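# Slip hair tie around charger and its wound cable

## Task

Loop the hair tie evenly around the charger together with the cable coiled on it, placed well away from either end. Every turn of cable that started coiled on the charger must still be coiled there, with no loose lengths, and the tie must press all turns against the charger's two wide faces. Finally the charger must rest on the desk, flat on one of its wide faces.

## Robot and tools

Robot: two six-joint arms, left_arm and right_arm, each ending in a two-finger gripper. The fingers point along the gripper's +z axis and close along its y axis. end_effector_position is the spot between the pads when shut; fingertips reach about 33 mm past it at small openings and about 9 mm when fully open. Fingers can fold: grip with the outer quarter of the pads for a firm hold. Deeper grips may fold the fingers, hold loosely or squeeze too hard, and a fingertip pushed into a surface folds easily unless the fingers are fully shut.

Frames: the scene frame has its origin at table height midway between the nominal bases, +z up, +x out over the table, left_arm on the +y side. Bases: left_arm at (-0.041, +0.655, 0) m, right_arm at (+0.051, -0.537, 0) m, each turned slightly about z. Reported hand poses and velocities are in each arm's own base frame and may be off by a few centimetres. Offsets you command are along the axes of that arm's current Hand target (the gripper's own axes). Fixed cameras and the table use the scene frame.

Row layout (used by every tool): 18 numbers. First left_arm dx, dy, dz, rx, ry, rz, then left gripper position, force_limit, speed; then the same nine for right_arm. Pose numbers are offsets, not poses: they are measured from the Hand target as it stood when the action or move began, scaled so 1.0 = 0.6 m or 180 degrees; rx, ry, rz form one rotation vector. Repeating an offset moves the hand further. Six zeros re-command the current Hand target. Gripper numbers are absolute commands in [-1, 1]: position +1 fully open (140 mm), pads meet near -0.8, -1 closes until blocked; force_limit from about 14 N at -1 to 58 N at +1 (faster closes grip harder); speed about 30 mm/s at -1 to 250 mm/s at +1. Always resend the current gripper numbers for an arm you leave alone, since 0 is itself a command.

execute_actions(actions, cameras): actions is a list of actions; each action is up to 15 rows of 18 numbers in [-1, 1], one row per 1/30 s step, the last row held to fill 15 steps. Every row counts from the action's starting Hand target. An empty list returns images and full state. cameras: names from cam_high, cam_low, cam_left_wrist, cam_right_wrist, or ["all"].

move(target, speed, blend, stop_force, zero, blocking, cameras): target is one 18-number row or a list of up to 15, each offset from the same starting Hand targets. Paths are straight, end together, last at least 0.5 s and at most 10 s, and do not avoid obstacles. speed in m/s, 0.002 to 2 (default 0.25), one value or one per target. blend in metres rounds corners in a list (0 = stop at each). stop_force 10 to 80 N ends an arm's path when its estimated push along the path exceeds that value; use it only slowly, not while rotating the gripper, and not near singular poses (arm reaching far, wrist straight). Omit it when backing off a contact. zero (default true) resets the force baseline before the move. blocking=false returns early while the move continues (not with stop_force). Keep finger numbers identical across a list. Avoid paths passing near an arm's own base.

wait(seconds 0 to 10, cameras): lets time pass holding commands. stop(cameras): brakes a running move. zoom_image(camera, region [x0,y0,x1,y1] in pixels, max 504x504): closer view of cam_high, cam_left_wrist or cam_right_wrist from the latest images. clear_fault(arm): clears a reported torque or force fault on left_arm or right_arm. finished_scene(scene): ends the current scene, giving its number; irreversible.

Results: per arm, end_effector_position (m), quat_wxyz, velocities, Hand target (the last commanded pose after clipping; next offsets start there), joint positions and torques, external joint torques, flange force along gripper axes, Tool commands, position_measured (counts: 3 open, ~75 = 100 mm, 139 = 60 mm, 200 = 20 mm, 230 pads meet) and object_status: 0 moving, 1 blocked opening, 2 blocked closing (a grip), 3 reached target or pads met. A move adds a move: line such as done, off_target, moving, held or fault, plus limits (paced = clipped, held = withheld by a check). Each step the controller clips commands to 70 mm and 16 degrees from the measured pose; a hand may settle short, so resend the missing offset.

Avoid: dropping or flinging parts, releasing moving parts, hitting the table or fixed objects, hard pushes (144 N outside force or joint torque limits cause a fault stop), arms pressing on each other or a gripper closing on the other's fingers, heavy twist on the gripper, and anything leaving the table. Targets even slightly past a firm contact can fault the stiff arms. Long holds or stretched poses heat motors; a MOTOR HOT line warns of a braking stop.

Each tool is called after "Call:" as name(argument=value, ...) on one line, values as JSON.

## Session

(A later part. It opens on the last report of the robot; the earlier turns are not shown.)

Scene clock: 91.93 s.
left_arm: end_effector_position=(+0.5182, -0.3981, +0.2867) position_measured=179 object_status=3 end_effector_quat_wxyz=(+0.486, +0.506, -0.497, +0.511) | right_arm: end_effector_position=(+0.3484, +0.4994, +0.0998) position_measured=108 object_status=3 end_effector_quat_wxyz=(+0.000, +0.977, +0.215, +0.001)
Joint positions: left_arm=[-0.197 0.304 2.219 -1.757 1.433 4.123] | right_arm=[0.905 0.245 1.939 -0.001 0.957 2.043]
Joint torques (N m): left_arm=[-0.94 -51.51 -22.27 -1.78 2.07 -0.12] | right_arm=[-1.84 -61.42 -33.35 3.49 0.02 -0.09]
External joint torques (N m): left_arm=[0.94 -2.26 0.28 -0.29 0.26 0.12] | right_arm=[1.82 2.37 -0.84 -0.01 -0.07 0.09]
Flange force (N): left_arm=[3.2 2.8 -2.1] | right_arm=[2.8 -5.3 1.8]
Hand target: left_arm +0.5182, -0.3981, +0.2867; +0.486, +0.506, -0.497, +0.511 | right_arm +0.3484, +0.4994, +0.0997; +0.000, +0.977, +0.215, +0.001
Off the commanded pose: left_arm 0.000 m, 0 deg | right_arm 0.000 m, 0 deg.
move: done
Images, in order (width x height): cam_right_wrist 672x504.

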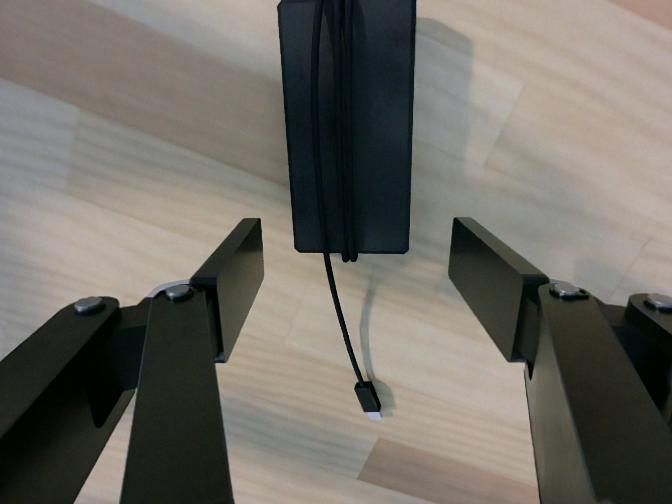

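Call:
move(target=[0,0,0,0,0,0,-0.4,-0.5,-1,0,0,0.1038,0,0,0,0.17,0,0], speed=0.12)

Call:
move(target=[0,0,0,0,0,0,-0.4,-0.5,-1,0,0,0,0,0,0,-1,-0.3,-0.9], cameras=["cam_right_wrist"])

Call:
wait(seconds=0.7)

Scene clock: 95.10 s.
left_arm: end_effector_position=(+0.5182, -0.3981, +0.2867) position_measured=179 object_status=3 end_effector_quat_wxyz=(+0.486, +0.506, -0.497, +0.511) | right_arm: end_effector_position=(+0.3484, +0.4994, +0.0375) position_measured=108 object_status=3 end_effector_quat_wxyz=(+0.000, +0.977, +0.215, +0.001)
Joint positions: left_arm=[-0.197 0.304 2.219 -1.757 1.433 4.123] | right_arm=[0.905 0.313 1.987 -0.001 0.841 2.043]
Joint torques (N m): left_arm=[-0.93 -52.16 -22.48 -1.72 2.08 -0.1] | right_arm=[-2.69 -65.54 -30.31 3.12 0.06 -0.12]
External joint torques (N m): left_arm=[0.85 -1.8 0.37 -0.38 0.26 0.1] | right_arm=[2.6 3 -0.81 0.05 -0.11 0.12]
Flange force (N): left_arm=[2.4 2.5 -1.8] | right_arm=[2.7 -6.7 3.2]
Hand target: left_arm +0.5182, -0.3981, +0.2867; +0.486, +0.506, -0.497, +0.511 | right_arm +0.3484, +0.4994, +0.0375; +0.000, +0.977, +0.215, +0.001
Off the commanded pose: left_arm 0.000 m, 0 deg | right_arm 0.000 m, 0 deg.
move: done

Scene clock: 95.70 s.
left_arm: end_effector_position=(+0.5182, -0.3981, +0.2867) position_measured=179 object_status=3 end_effector_quat_wxyz=(+0.486, +0.506, -0.497, +0.511) | right_arm: end_effector_position=(+0.3484, +0.4994, +0.0375) position_measured=132 object_status=0 end_effector_quat_wxyz=(+0.000, +0.977, +0.215, +0.001)
Joint positions: left_arm=[-0.197 0.304 2.219 -1.757 1.433 4.123] | right_arm=[0.905 0.313 1.987 -0.001 0.841 2.043]
Joint torques (N m): left_arm=[-0.41 -51.73 -22.31 -1.75 2.06 -0.08] | right_arm=[-2.63 -59.7 -27.04 2.72 -0.1 0.03]
External joint torques (N m): left_arm=[0.4 -2.02 0.4 -0.31 0.27 0.07] | right_arm=[2.63 -2.89 -4.06 0.46 0.05 -0.03]
Flange force (N): left_arm=[2.8 3.0 -1.1] | right_arm=[1.5 -5.8 -6.3]
Hand target: left_arm +0.5182, -0.3981, +0.2867; +0.486, +0.506, -0.497, +0.511 | right_arm +0.3484, +0.4994, +0.0375; +0.000, +0.977, +0.215, +0.001
Off the commanded pose: left_arm 0.000 m, 0 deg | right_arm 0.000 m, 0 deg.
move: done
Images, in order (width x height): cam_right_wrist 672x504.

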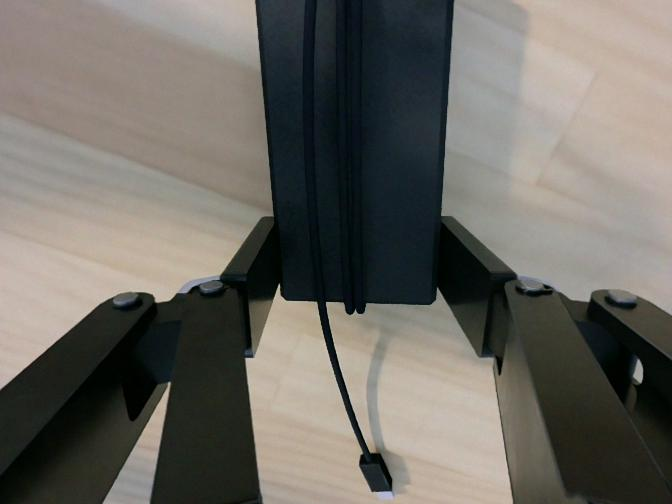

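Scene clock: 96.40 s.
left_arm: end_effector_position=(+0.5182, -0.3981, +0.2867) position_measured=179 object_status=3 end_effector_quat_wxyz=(+0.486, +0.506, -0.497, +0.511) | right_arm: end_effector_position=(+0.3484, +0.4994, +0.0375) position_measured=132 object_status=2 end_effector_quat_wxyz=(+0.000, +0.977, +0.215, +0.001)
Joint positions: left_arm=[-0.197 0.304 2.219 -1.757 1.433 4.123] | right_arm=[0.905 0.313 1.987 -0.001 0.841 2.043]
Joint torques (N m): left_arm=[-0.44 -52 -22.41 -1.72 2.11 -0.16] | right_arm=[-3.05 -59.12 -26.8 2.68 -0.04 -0.05]
External joint torques (N m): left_arm=[0.54 -1.78 0.38 -0.35 0.22 0.16] | right_arm=[2.98 -3.61 -4.37 0.5 -0.01 0.05]
Flange force (N): left_arm=[2.3 2.7 -1.2] | right_arm=[0.9 -6.3 -7.2]
Hand target: left_arm +0.5182, -0.3981, +0.2867; +0.486, +0.506, -0.497, +0.511 | right_arm +0.3484, +0.4994, +0.0375; +0.000, +0.977, +0.215, +0.001
Tool commands: left_gripper/position=-0.4 left_gripper/force_limit=-0.5 left_gripper/speed=-1.0 right_gripper/position=-1.0 right_gripper/force_limit=-0.3 right_gripper/speed=-0.9
Off the commanded pose: left_arm 0.000 m, 0 deg | right_arm 0.000 m, 0 deg.
wait: 0.70 s; at rest by 0.17 s

Call:
move(target=[[0,0,0,0,0,0,-0.4,-0.5,-1,0,0,-0.1,0,0,0,-1,-0.3,-0.9],[0,0,0,0,0,0,-0.4,-0.5,-1,-0.015,0.175,-0.58,0,0,-0.379,-1,-0.3,-0.9]], speed=0.2, blend=[0.03,0], cameras=["all"])

Scene clock: 105.83 s.
left_arm: end_effector_position=(+0.5182, -0.3981, +0.2867) position_measured=179 object_status=3 end_effector_quat_wxyz=(+0.486, +0.506, -0.497, +0.511) | right_arm: end_effector_position=(+0.3840, +0.4003, +0.3855) position_measured=132 object_status=2 end_effector_quat_wxyz=(+0.000, +0.688, +0.726, +0.000)
Joint positions: left_arm=[-0.197 0.304 2.219 -1.757 1.433 4.123] | right_arm=[0.744 -0.005 1.673 -0.001 1.472 0.691]
Joint torques (N m): left_arm=[-1.01 -51.48 -22.31 -1.73 2.1 -0.12] | right_arm=[-2.1 -43.74 -42.23 4.37 -0.06 -0.14]
External joint torques (N m): left_arm=[1.07 -2.37 0.33 -0.33 0.24 0.12] | right_arm=[2.1 2.47 0.6 -0.06 0.02 0.14]
Flange force (N): left_arm=[3.3 3.0 -2.4] | right_arm=[5.2 -0.4 1.3]
Hand target: left_arm +0.5182, -0.3981, +0.2867; +0.486, +0.506, -0.497, +0.511 | right_arm +0.3840, +0.4003, +0.3855; +0.000, +0.688, +0.726, +0.000
Off the commanded pose: left_arm 0.000 m, 0 deg | right_arm 0.000 m, 0 deg.
move: done

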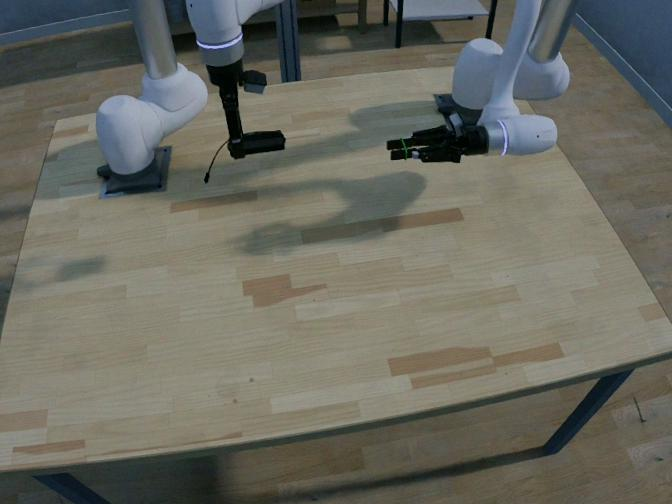

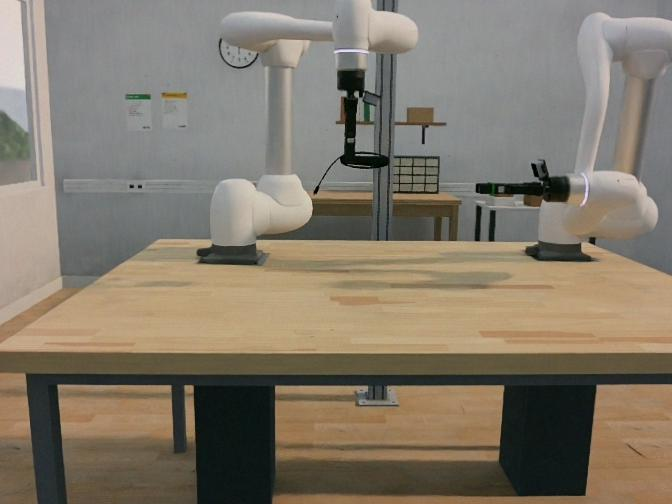

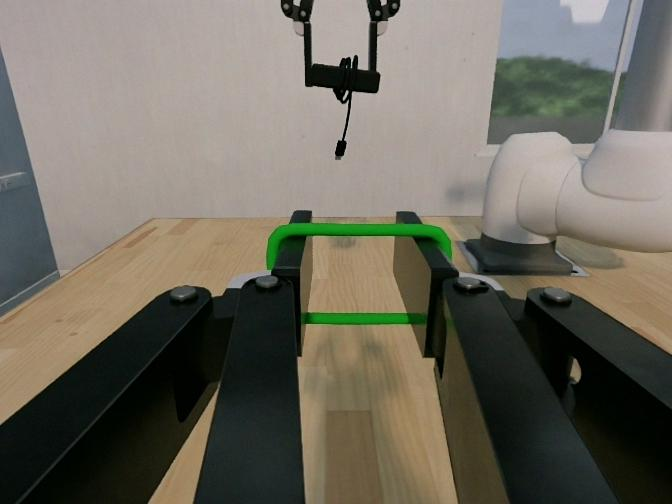

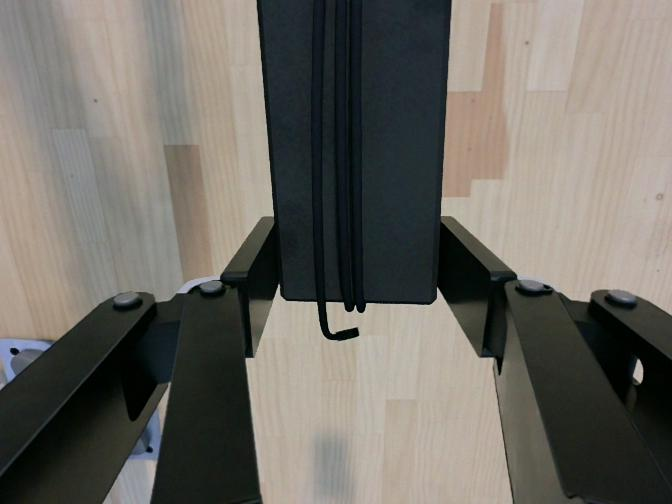

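Call:
move(target=[0.10,0,0,0,0,0,0.12,0.3,-1,0,0,0,0,0,0,-1,-0.3,-0.9], cameras=["cam_left_wrist"])

Call:
zoom_image(camera="cam_left_wrist", region=[200, 20, 480, 350])

Scene clock: 111.40 s.
left_arm: end_effector_position=(+0.5172, -0.3985, +0.3467) position_measured=114 object_status=0 end_effector_quat_wxyz=(+0.486, +0.506, -0.497, +0.511) | right_arm: end_effector_position=(+0.3840, +0.4003, +0.3855) position_measured=132 object_status=2 end_effector_quat_wxyz=(+0.000, +0.688, +0.726, +0.000)
Joint positions: left_arm=[-0.198 0.21 2.185 -1.739 1.41 3.996] | right_arm=[0.744 -0.005 1.673 -0.001 1.472 0.691]
Joint torques (N m): left_arm=[-0.54 -47.53 -26.91 -2.08 1.87 -0.08] | right_arm=[-2.15 -43.94 -42.07 4.37 -0.09 -0.07]
External joint torques (N m): left_arm=[0.5 -1.37 0.18 -0.31 0.24 0.07] | right_arm=[2.06 3.43 0.61 -0.09 0.04 0.07]
Flange force (N): left_arm=[1.6 2.0 -1.2] | right_arm=[6.1 0.9 1.5]
Hand target: left_arm +0.5172, -0.3985, +0.3467; +0.486, +0.506, -0.497, +0.511 | right_arm +0.3840, +0.4003, +0.3855; +0.000, +0.688, +0.726, +0.000
Off the commanded pose: left_arm 0.000 m, 0 deg | right_arm 0.000 m, 0 deg.
move: done
Images, in order (width x height): cam_left_wrist 672x504.

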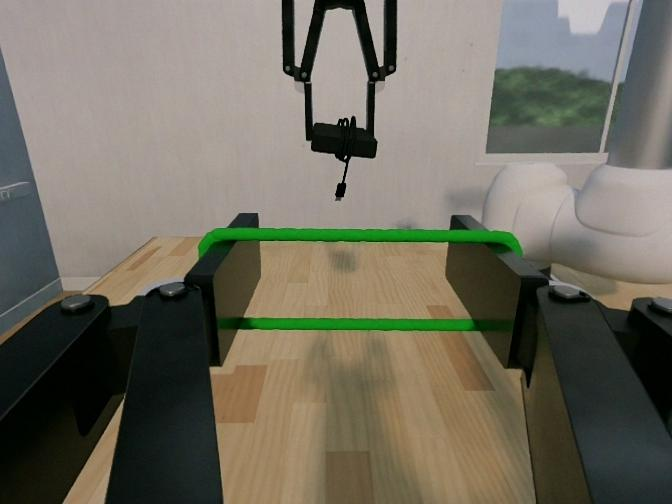

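Scaled by 1.527.

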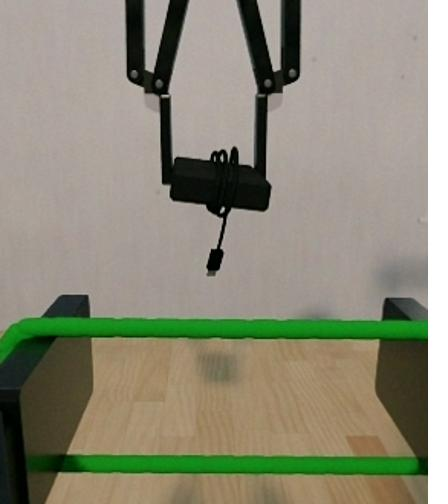

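Call:
move(target=[0.0,0,0.31,0.004,0,0.033,0.12,0.3,-1,0,0,0,0,0,0,-1,-0.3,-0.9], cameras=["cam_left_wrist","cam_low"])

Call:
zoom_image(camera="cam_low", region=[300, 100, 500, 230])

Scene clock: 124.03 s.
left_arm: end_effector_position=(+0.5236, -0.5843, +0.3456) position_measured=114 object_status=3 end_effector_quat_wxyz=(+0.455, +0.482, -0.519, +0.539) | right_arm: end_effector_position=(+0.3840, +0.4003, +0.3855) position_measured=132 object_status=2 end_effector_quat_wxyz=(+0.000, +0.688, +0.726, +0.000)
Joint positions: left_arm=[-0.522 0.287 2.081 -1.996 1.181 4.144] | right_arm=[0.744 -0.005 1.673 -0.001 1.472 0.691]
Joint torques (N m): left_arm=[-1.35 -56.53 -28.91 -2.65 1.91 -0.13] | right_arm=[-2.72 -44.24 -42.26 4.46 -0.08 -0.11]
External joint torques (N m): left_arm=[1.4 -2.05 0.14 -0.3 0.26 0.12] | right_arm=[2.73 2.93 0.61 -0.15 0.04 0.11]
Flange force (N): left_arm=[2.1 1.3 -3.4] | right_arm=[6.5 -0.5 1.4]
Hand target: left_arm +0.5235, -0.5844, +0.3456; +0.455, +0.482, -0.519, +0.539 | right_arm +0.3840, +0.4003, +0.3855; +0.000, +0.688, +0.726, +0.000
Off the commanded pose: left_arm 0.000 m, 0 deg | right_arm 0.000 m, 0 deg.
move: done
Images, in order (width x height): cam_low 672x504, cam_left_wrist 672x504.

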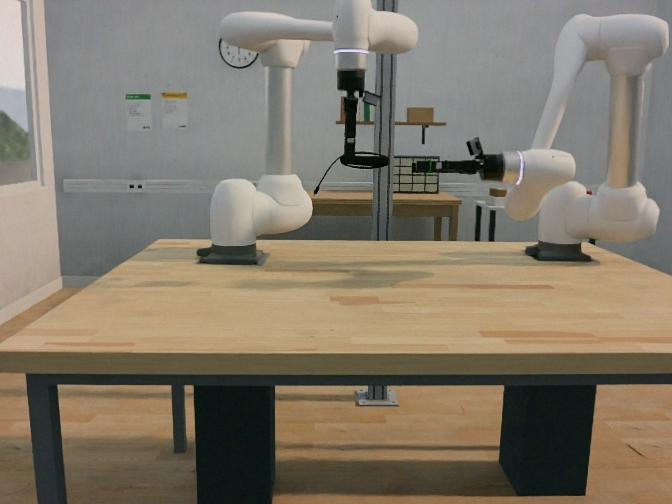

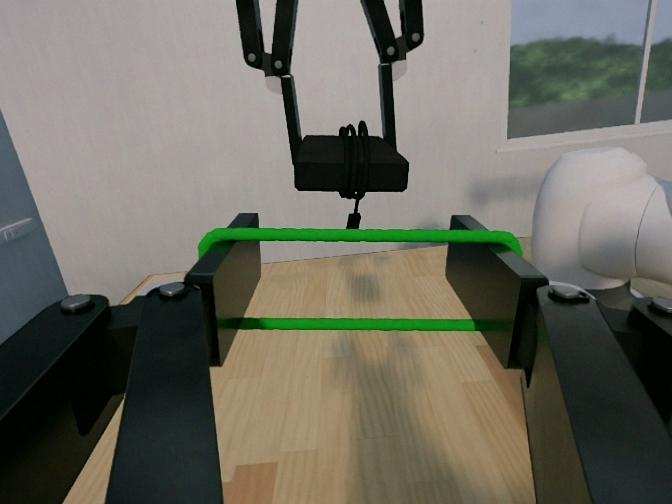

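Scaled by 2.520.

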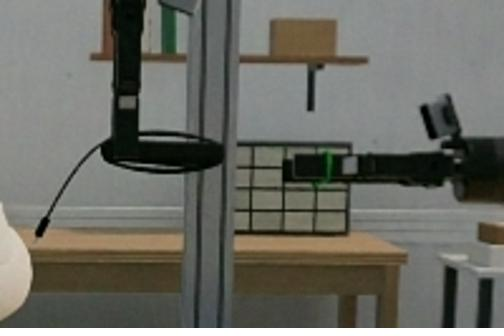

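Call:
move(target=[0.008,0,0.07,0,0.111,0,0.12,0.3,-1,0,0,0,0,0,0,-1,-0.3,-0.9], cameras=["cam_left_wrist","cam_low","cam_right_wrist"])

Call:
zoom_image(camera="cam_low", region=[320, 110, 460, 210])

Scene clock: 137.50 s.
left_arm: end_effector_position=(+0.5249, -0.6264, +0.3502) position_measured=114 object_status=3 end_effector_quat_wxyz=(+0.538, +0.381, -0.433, +0.614) | right_arm: end_effector_position=(+0.3840, +0.4003, +0.3855) position_measured=132 object_status=2 end_effector_quat_wxyz=(+0.000, +0.688, +0.726, +0.000)
Joint positions: left_arm=[-0.595 0.491 2.047 -2.248 1.545 4.353] | right_arm=[0.744 -0.005 1.673 -0.001 1.472 0.691]
Joint torques (N m): left_arm=[-0.52 -70.02 -23.19 -2.58 2.12 -0.15] | right_arm=[-2.6 -43.88 -42.19 4.4 -0.04 -0.12]
External joint torques (N m): left_arm=[0.73 -2.96 0.3 -0.21 0.21 0.14] | right_arm=[2.64 2.41 0.49 -0.09 0 0.12]
Flange force (N): left_arm=[4.9 2.2 -1.3] | right_arm=[6.0 -0.9 1.2]
Hand target: left_arm +0.5249, -0.6264, +0.3502; +0.538, +0.381, -0.433, +0.614 | right_arm +0.3840, +0.4003, +0.3855; +0.000, +0.688, +0.726, +0.000
Off the commanded pose: left_arm 0.000 m, 0 deg | right_arm 0.000 m, 0 deg.
move: done
Images, in order (width x height): cam_low 672x504, cam_left_wrist 672x504, cam_right_wrist 672x504.

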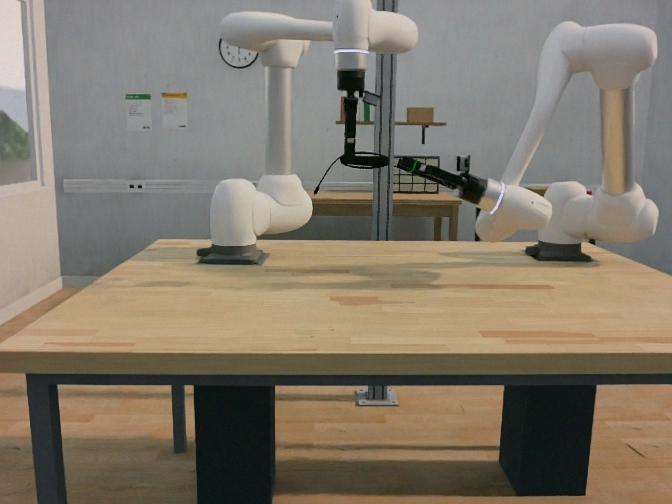

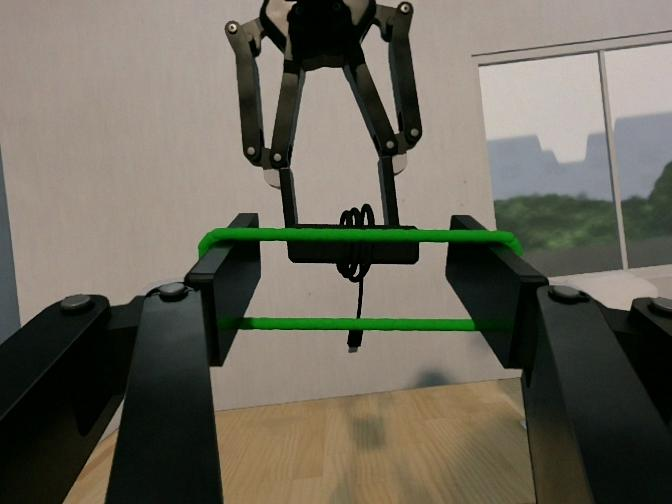

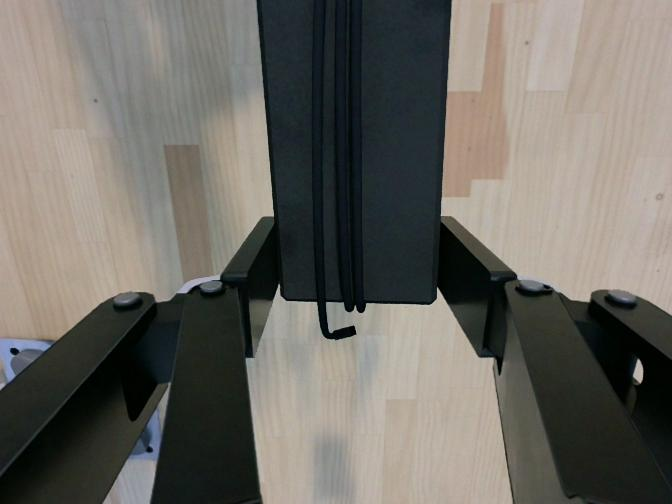

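Scaled by 3.600.

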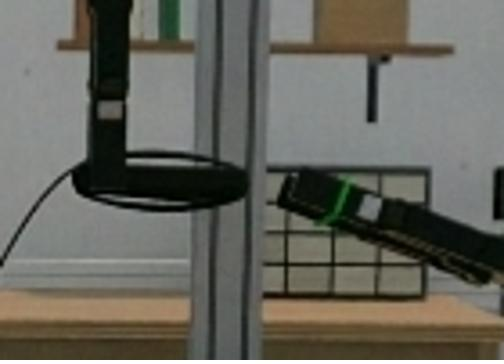

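Call:
move(target=[-0.03,0,0.1025,0,0,0,0.12,0.3,-1,0,0,0,0,0,0,-1,-0.3,-0.9], speed=0.08, cameras=["cam_left_wrist","cam_low","cam_right_wrist"])

Call:
zoom_image(camera="cam_low", region=[320, 110, 460, 210])

Scene clock: 143.10 s.
left_arm: end_effector_position=(+0.5274, -0.6903, +0.3539) position_measured=114 object_status=3 end_effector_quat_wxyz=(+0.538, +0.381, -0.433, +0.614) | right_arm: end_effector_position=(+0.3840, +0.4003, +0.3855) position_measured=132 object_status=2 end_effector_quat_wxyz=(+0.000, +0.688, +0.726, +0.000)
Joint positions: left_arm=[-0.675 0.524 1.972 -2.313 1.483 4.351] | right_arm=[0.744 -0.005 1.673 -0.001 1.472 0.691]
Joint torques (N m): left_arm=[-1.4 -74.09 -24.97 -2.73 2.1 -0.1] | right_arm=[-2.36 -44.1 -42.19 4.36 0.01 -0.15]
External joint torques (N m): left_arm=[1.47 -4.04 -0.13 -0.33 0.24 0.09] | right_arm=[2.41 2.53 0.47 -0.05 -0.04 0.15]
Flange force (N): left_arm=[6.5 1.4 -2.0] | right_arm=[5.9 -0.5 1.2]
Hand target: left_arm +0.5274, -0.6903, +0.3539; +0.538, +0.381, -0.433, +0.614 | right_arm +0.3840, +0.4003, +0.3855; +0.000, +0.688, +0.726, +0.000
Off the commanded pose: left_arm 0.000 m, 0 deg | right_arm 0.000 m, 0 deg.
move: done
Images, in order (width x height): cam_low 672x504, cam_left_wrist 672x504, cam_right_wrist 672x504.

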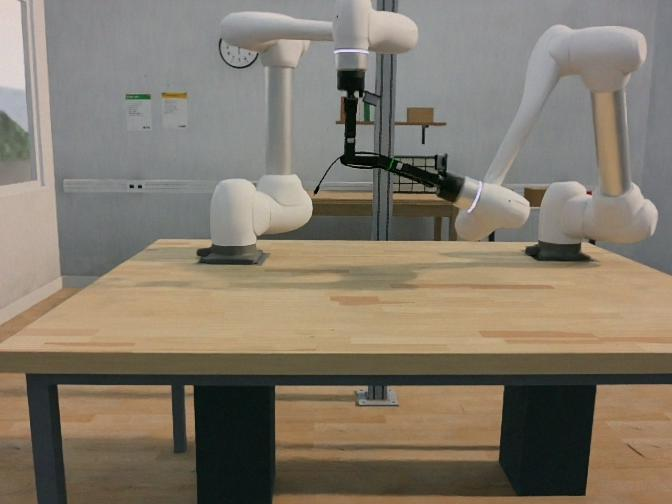

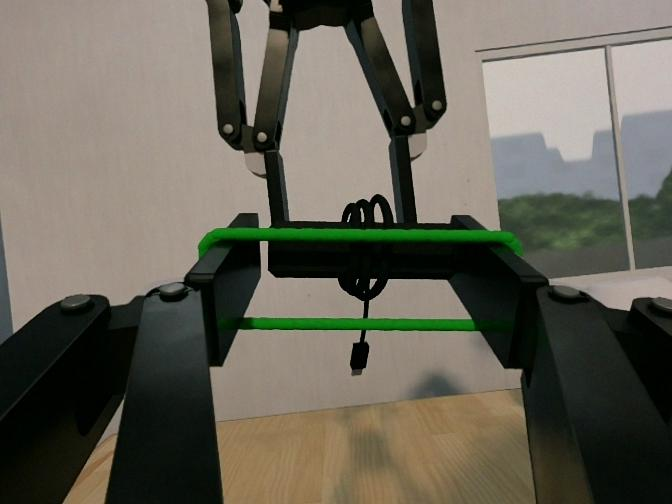

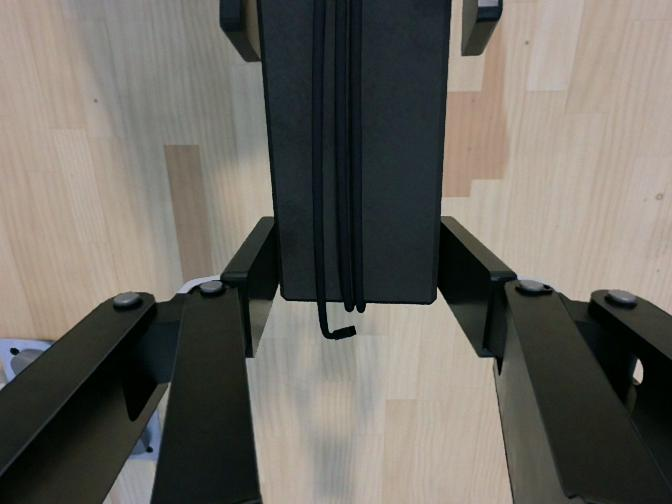

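Scaled by 3.600.

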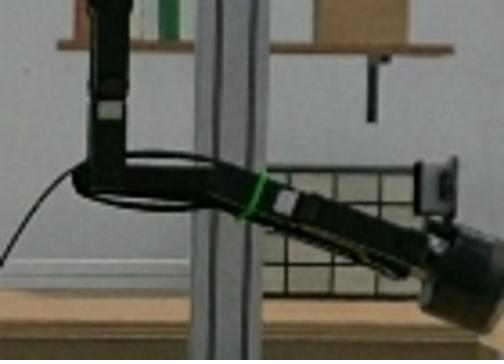

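Call:
move(target=[[-0.0057,0,0.0157,0,0,0,0.12,0.3,-1,0,0,0,0,0,0,-1,-0.3,-0.9],[0.0063,0,0.0413,0,0,0,0.12,0.3,-1,0,0,0,0,0,0,-1,-0.3,-0.9]], speed=0.06, blend=[0.004,0], cameras=["cam_left_wrist","cam_low","cam_right_wrist"])

Call:
zoom_image(camera="cam_low", region=[320, 110, 460, 210])

Scene clock: 149.30 s.
left_arm: end_effector_position=(+0.5270, -0.7124, +0.3657) position_measured=114 object_status=3 end_effector_quat_wxyz=(+0.538, +0.381, -0.433, +0.614) | right_arm: end_effector_position=(+0.3840, +0.4003, +0.3855) position_measured=132 object_status=2 end_effector_quat_wxyz=(+0.000, +0.688, +0.726, +0.000)
Joint positions: left_arm=[-0.701 0.522 1.942 -2.333 1.449 4.339] | right_arm=[0.744 -0.005 1.673 -0.001 1.472 0.691]
Joint torques (N m): left_arm=[-1.67 -76.78 -27.41 -3.1 2.51 -0.1] | right_arm=[-2.22 -42.96 -41.54 4.38 -0.16 0]
External joint torques (N m): left_arm=[1.6 -2.27 1.15 -0.1 -0.19 0.09] | right_arm=[2.26 1.52 -0.15 -0.07 0.12 0]
Flange force (N): left_arm=[4.4 1.9 -3.3] | right_arm=[5.0 -0.6 -0.2]
Hand target: left_arm +0.5270, -0.7124, +0.3657; +0.538, +0.381, -0.433, +0.614 | right_arm +0.3840, +0.4003, +0.3855; +0.000, +0.688, +0.726, +0.000
Off the commanded pose: left_arm 0.000 m, 0 deg | right_arm 0.000 m, 0 deg.
move: done
Images, in order (width x height): cam_low 672x504, cam_left_wrist 672x504, cam_right_wrist 672x504.

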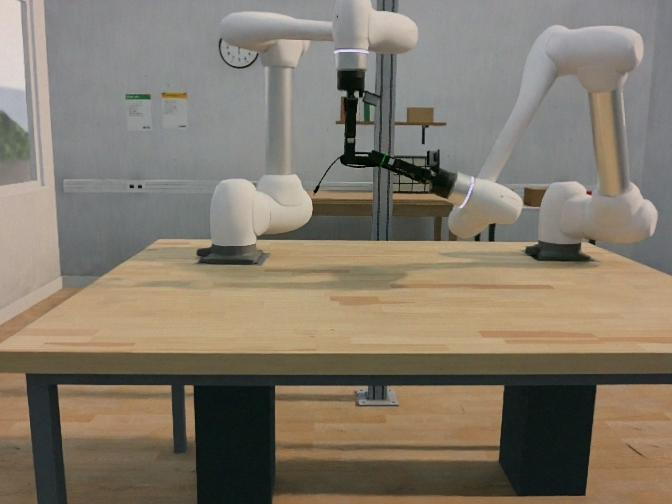

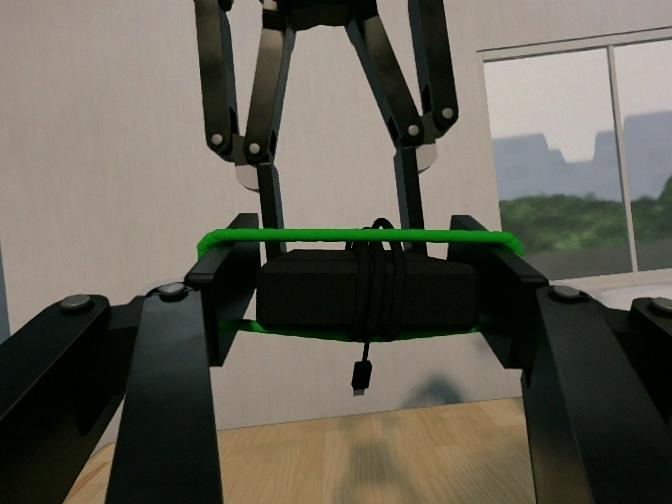

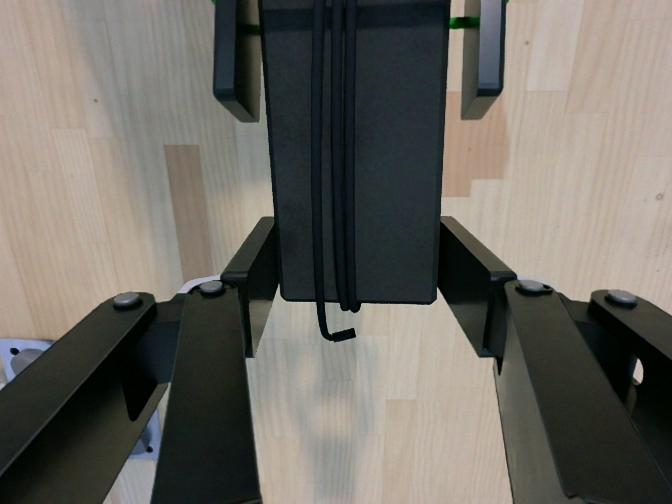

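Scaled by 3.600.

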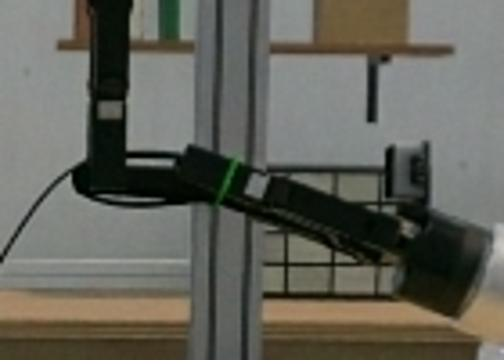

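Call:
move(target=[-0.017,0,0.047,0,-0.111,0,0.12,0.3,-1,0,0,0,0,0,0,-1,-0.3,-0.9], speed=0.05, cameras=["cam_left_wrist","cam_low","cam_right_wrist"])

Call:
zoom_image(camera="cam_low", region=[320, 110, 460, 210])

Scene clock: 162.13 s.
left_arm: end_effector_position=(+0.5284, -0.7424, +0.3656) position_measured=114 object_status=3 end_effector_quat_wxyz=(+0.455, +0.482, -0.519, +0.539) | right_arm: end_effector_position=(+0.3840, +0.4003, +0.3855) position_measured=132 object_status=2 end_effector_quat_wxyz=(+0.000, +0.688, +0.726, +0.000)
Joint positions: left_arm=[-0.727 0.379 1.895 -2.131 1.005 4.13] | right_arm=[0.744 -0.005 1.673 -0.001 1.472 0.691]
Joint torques (N m): left_arm=[-1.79 -69.65 -33.64 -3.42 2.5 -0.16] | right_arm=[-2.21 -42.55 -41.41 4.5 -0.2 -0.08]
External joint torques (N m): left_arm=[1.74 -2.05 1.06 0.06 -0.34 0.15] | right_arm=[2.21 1.45 -0.19 -0.19 0.16 0.08]
Flange force (N): left_arm=[1.9 1.7 -4.8] | right_arm=[5.0 -0.7 -0.4]
Hand target: left_arm +0.5284, -0.7424, +0.3656; +0.455, +0.482, -0.519, +0.539 | right_arm +0.3840, +0.4003, +0.3855; +0.000, +0.688, +0.726, +0.000
Off the commanded pose: left_arm 0.000 m, 0 deg | right_arm 0.000 m, 0 deg.
move: done
Images, in order (width x height): cam_low 672x504, cam_left_wrist 672x504, cam_right_wrist 672x504.

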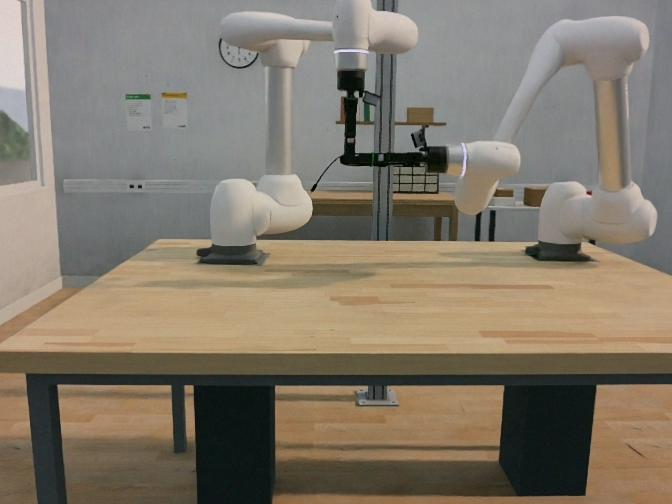

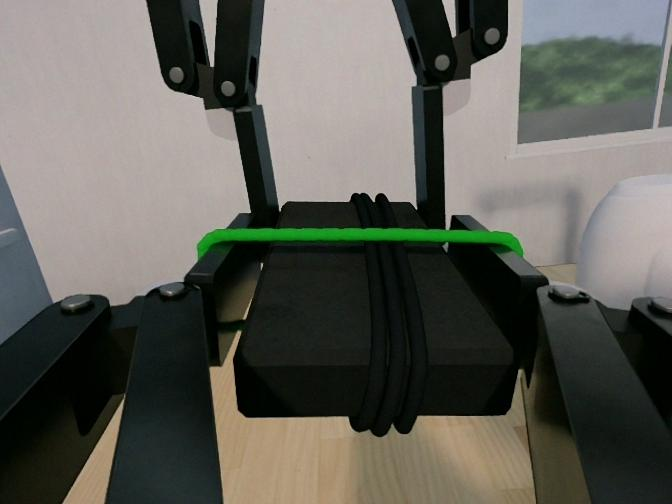

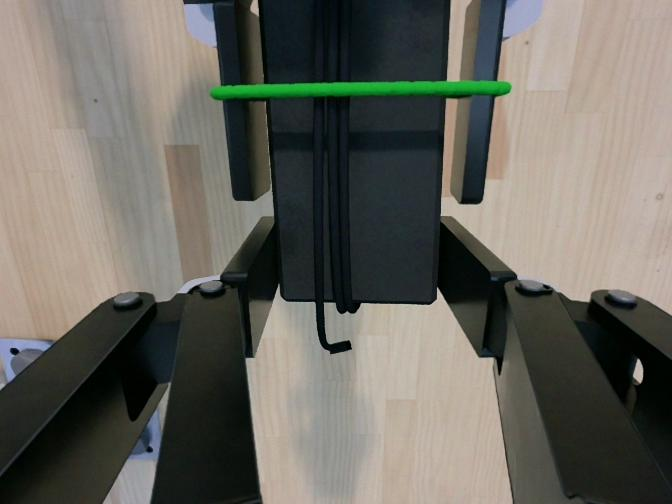

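Scaled by 3.600.

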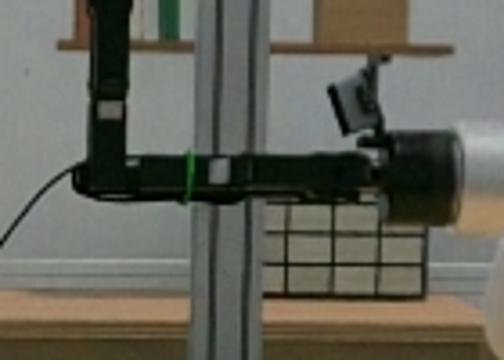

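Call:
move(target=[[0,0,0,0,0,0,0.05,0.3,-1,0,0,0,0,0,0,-1,-0.3,-0.9],[0,0,0,0,0.167,0,0.05,0.3,-1,0,0,0,0,0,0,-1,-0.3,-0.9]], speed=0.1, cameras=["cam_left_wrist","cam_low","cam_right_wrist"])

Call:
zoom_image(camera="cam_low", region=[320, 110, 460, 210])

Scene clock: 170.70 s.
left_arm: end_effector_position=(+0.5284, -0.7424, +0.3657) position_measured=123 object_status=3 end_effector_quat_wxyz=(+0.574, +0.326, -0.384, +0.645) | right_arm: end_effector_position=(+0.3840, +0.4003, +0.3855) position_measured=132 object_status=2 end_effector_quat_wxyz=(+0.000, +0.688, +0.726, +0.000)
Joint positions: left_arm=[-0.752 0.636 1.87 -2.434 1.623 4.392] | right_arm=[0.744 -0.005 1.673 -0.001 1.472 0.691]
Joint torques (N m): left_arm=[0.75 -83.58 -28.46 -4.52 1.1 0.02] | right_arm=[2.99 -43.02 -40.5 7.39 0.58 -0.57]
External joint torques (N m): left_arm=[-0.66 -4.06 3.7 1.46 1.08 -0.02] | right_arm=[-3.01 2.16 -1.04 -3.09 -0.62 0.57]
Flange force (N): left_arm=[8.8 8.0 -6.1] | right_arm=[0.1 6.6 -0.2]
Hand target: left_arm +0.5284, -0.7424, +0.3656; +0.574, +0.326, -0.384, +0.645 | right_arm +0.3840, +0.4003, +0.3855; +0.000, +0.688, +0.726, +0.000
Off the commanded pose: left_arm 0.000 m, 0 deg | right_arm 0.000 m, 0 deg.
move: done
Images, in order (width x height): cam_low 672x504, cam_left_wrist 672x504, cam_right_wrist 672x504.

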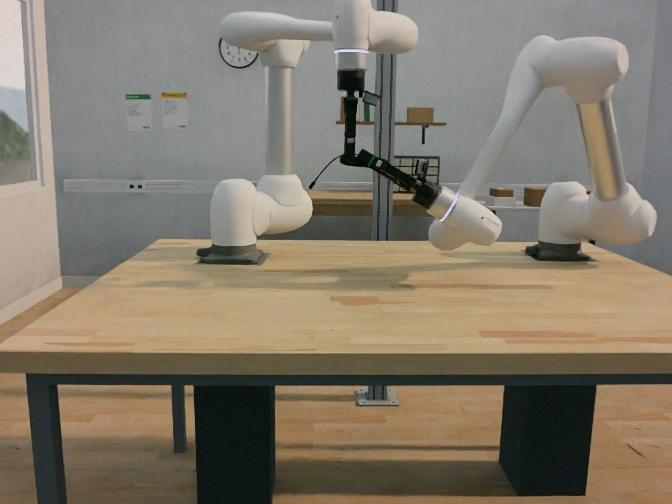

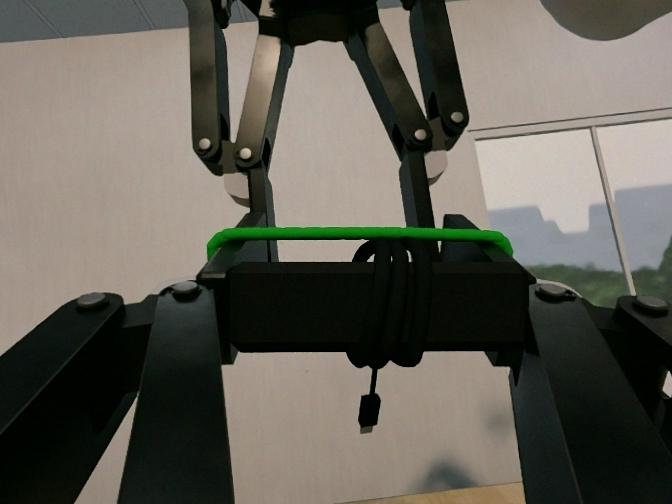

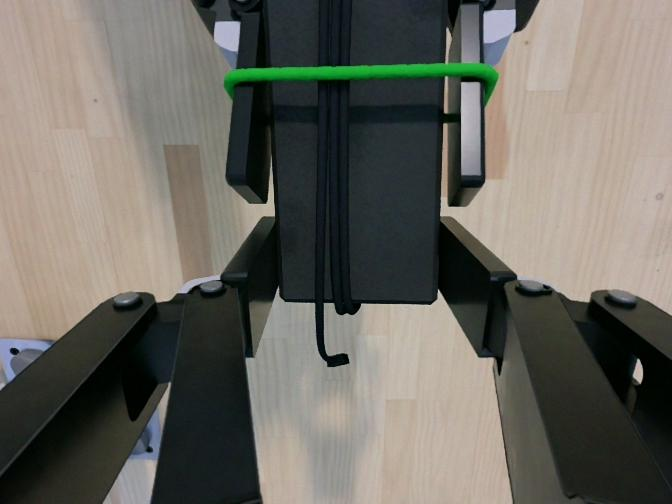

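Scaled by 3.600.

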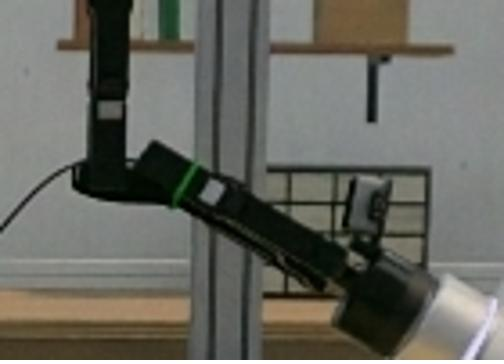

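Call:
move(target=[[0,0.0025,0,0,0,0,0.05,0.3,-1,0,0,0,0,0,0,-1,-0.3,-0.9],[0,0.0025,-0.08,0,0,0,0.05,0.3,-1,0,0,0,0,0,0,-1,-0.3,-0.9]], speed=0.05, cameras=["cam_left_wrist","cam_low","cam_right_wrist"])

Call:
zoom_image(camera="cam_low", region=[320, 110, 460, 210])

Scene clock: 176.97 s.
left_arm: end_effector_position=(+0.5279, -0.7007, +0.3418) position_measured=123 object_status=3 end_effector_quat_wxyz=(+0.574, +0.326, -0.384, +0.645) | right_arm: end_effector_position=(+0.3840, +0.4003, +0.3855) position_measured=132 object_status=2 end_effector_quat_wxyz=(+0.000, +0.688, +0.726, +0.000)
Joint positions: left_arm=[-0.707 0.644 1.928 -2.395 1.689 4.417] | right_arm=[0.744 -0.005 1.673 -0.001 1.472 0.691]
Joint torques (N m): left_arm=[-0.41 -81.8 -22.55 -2.5 1.99 -0.1] | right_arm=[-2.29 -44.04 -42.09 4.43 0 0]
External joint torques (N m): left_arm=[0.5 -4.18 0.27 -0.28 0.22 0.09] | right_arm=[2.28 3.13 0.54 -0.14 -0.05 0]
Flange force (N): left_arm=[7.0 2.5 0.1] | right_arm=[6.0 0.4 1.5]
Hand target: left_arm +0.5279, -0.7007, +0.3418; +0.574, +0.326, -0.384, +0.645 | right_arm +0.3840, +0.4003, +0.3855; +0.000, +0.688, +0.726, +0.000
Off the commanded pose: left_arm 0.000 m, 0 deg | right_arm 0.000 m, 0 deg.
move: done
Images, in order (width x height): cam_low 672x504, cam_left_wrist 672x504, cam_right_wrist 672x504.

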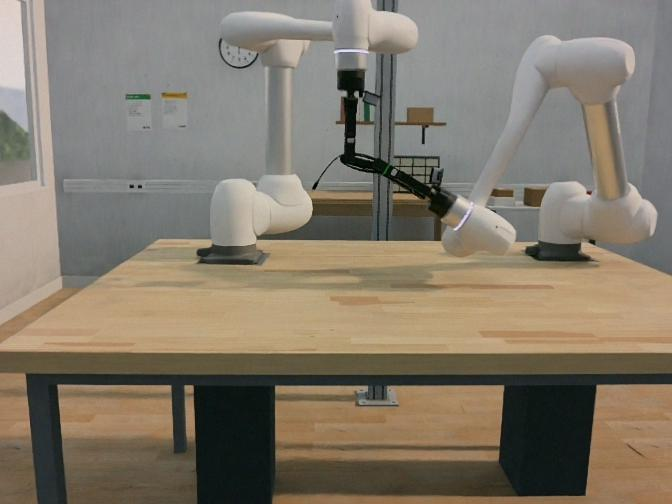

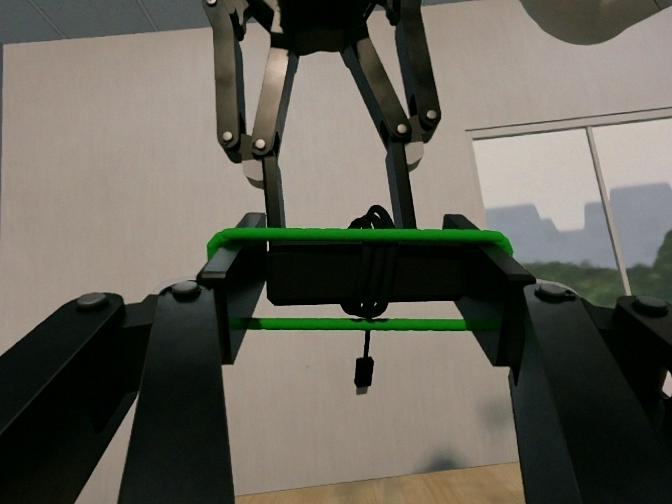

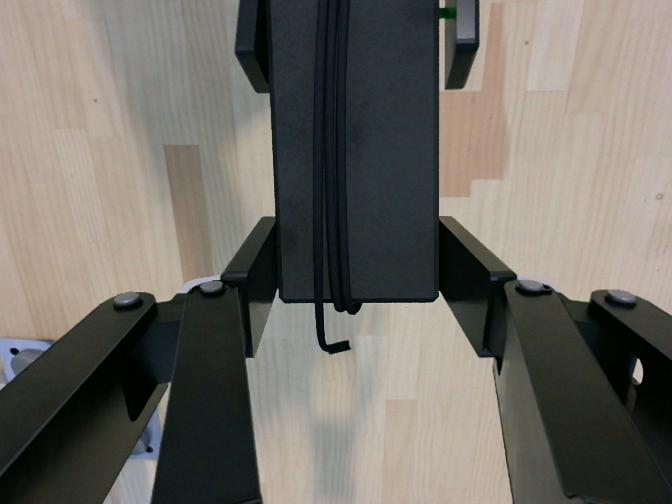

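Scaled by 3.600.

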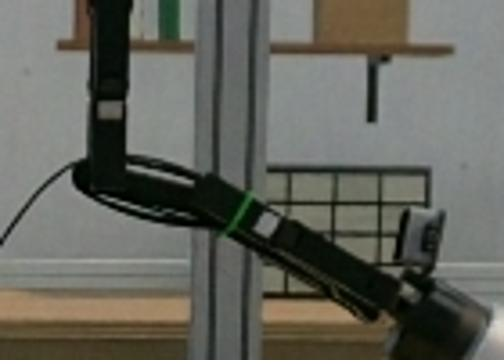

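Call:
move(target=[[0.05,0,-0.0866,0,0,0,0.05,0.3,-1,0,0,0,0,0,0,-1,-0.3,-0.9],[0.1607,0,-0.05,0,-0.055,0,0.05,0.3,-1,0,0,-0.1,0,0.06,0,-1,-0.3,-0.9],[0.1607,0,-0.05,0,-0.055,0,0.12,0.3,-1,0,0,-0.1,0,0.06,0,-1,-0.3,-0.9]], speed=0.12, cameras=["cam_left_wrist","cam_low","cam_right_wrist"])

Call:
zoom_image(camera="cam_low", region=[320, 90, 460, 190])

Scene clock: 188.20 s.
left_arm: end_effector_position=(+0.5162, -0.6272, +0.4101) position_measured=114 object_status=3 end_effector_quat_wxyz=(+0.539, +0.381, -0.432, +0.615) | right_arm: end_effector_position=(+0.3839, +0.4003, +0.4455) position_measured=133 object_status=2 end_effector_quat_wxyz=(-0.068, +0.685, +0.723, +0.065)
Joint positions: left_arm=[-0.605 0.399 2.039 -2.253 1.48 4.278] | right_arm=[0.651 -0.075 1.643 0.156 1.467 0.589]
Joint torques (N m): left_arm=[-0.99 -65.32 -26.98 -2.88 2 0] | right_arm=[-2.64 -37.09 -42.62 4.97 -0.45 -0.07]
External joint torques (N m): left_arm=[1 -2.5 0.28 -0.33 0.24 -0.01] | right_arm=[2.6 2.92 0.59 -0.28 0.12 0.07]
Flange force (N): left_arm=[4.1 1.7 -1.9] | right_arm=[6.4 0.1 2.0]
Hand target: left_arm +0.5162, -0.6272, +0.4101; +0.539, +0.381, -0.432, +0.615 | right_arm +0.3839, +0.4003, +0.4455; -0.068, +0.685, +0.723, +0.065
Off the commanded pose: left_arm 0.000 m, 0 deg | right_arm 0.000 m, 0 deg.
move: done
Images, in order (width x height): cam_low 672x504, cam_left_wrist 672x504, cam_right_wrist 672x504.

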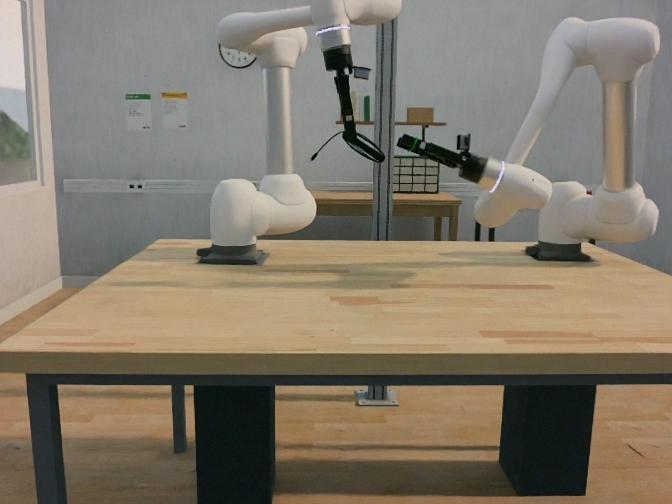

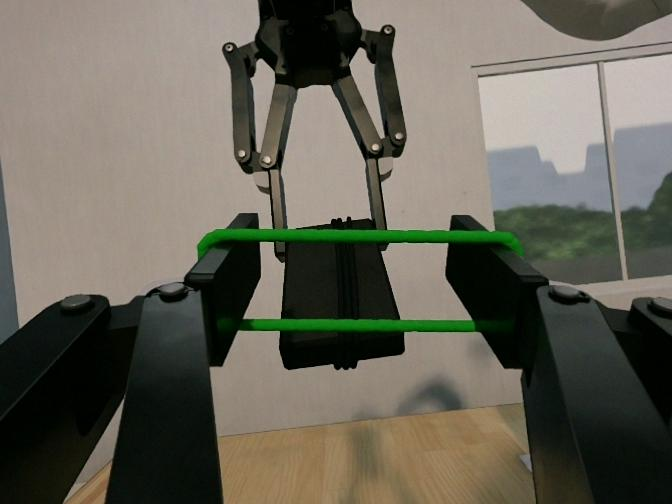

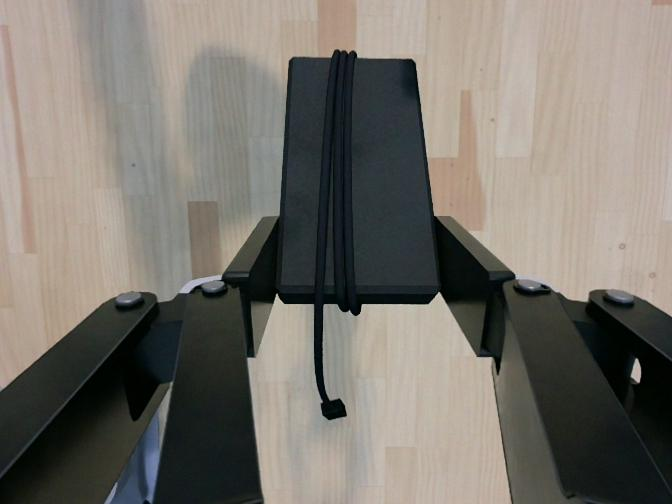

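Scaled by 3.600.

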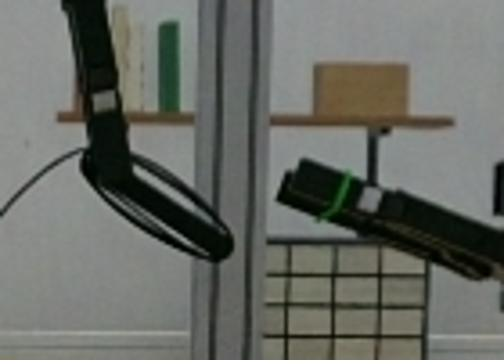

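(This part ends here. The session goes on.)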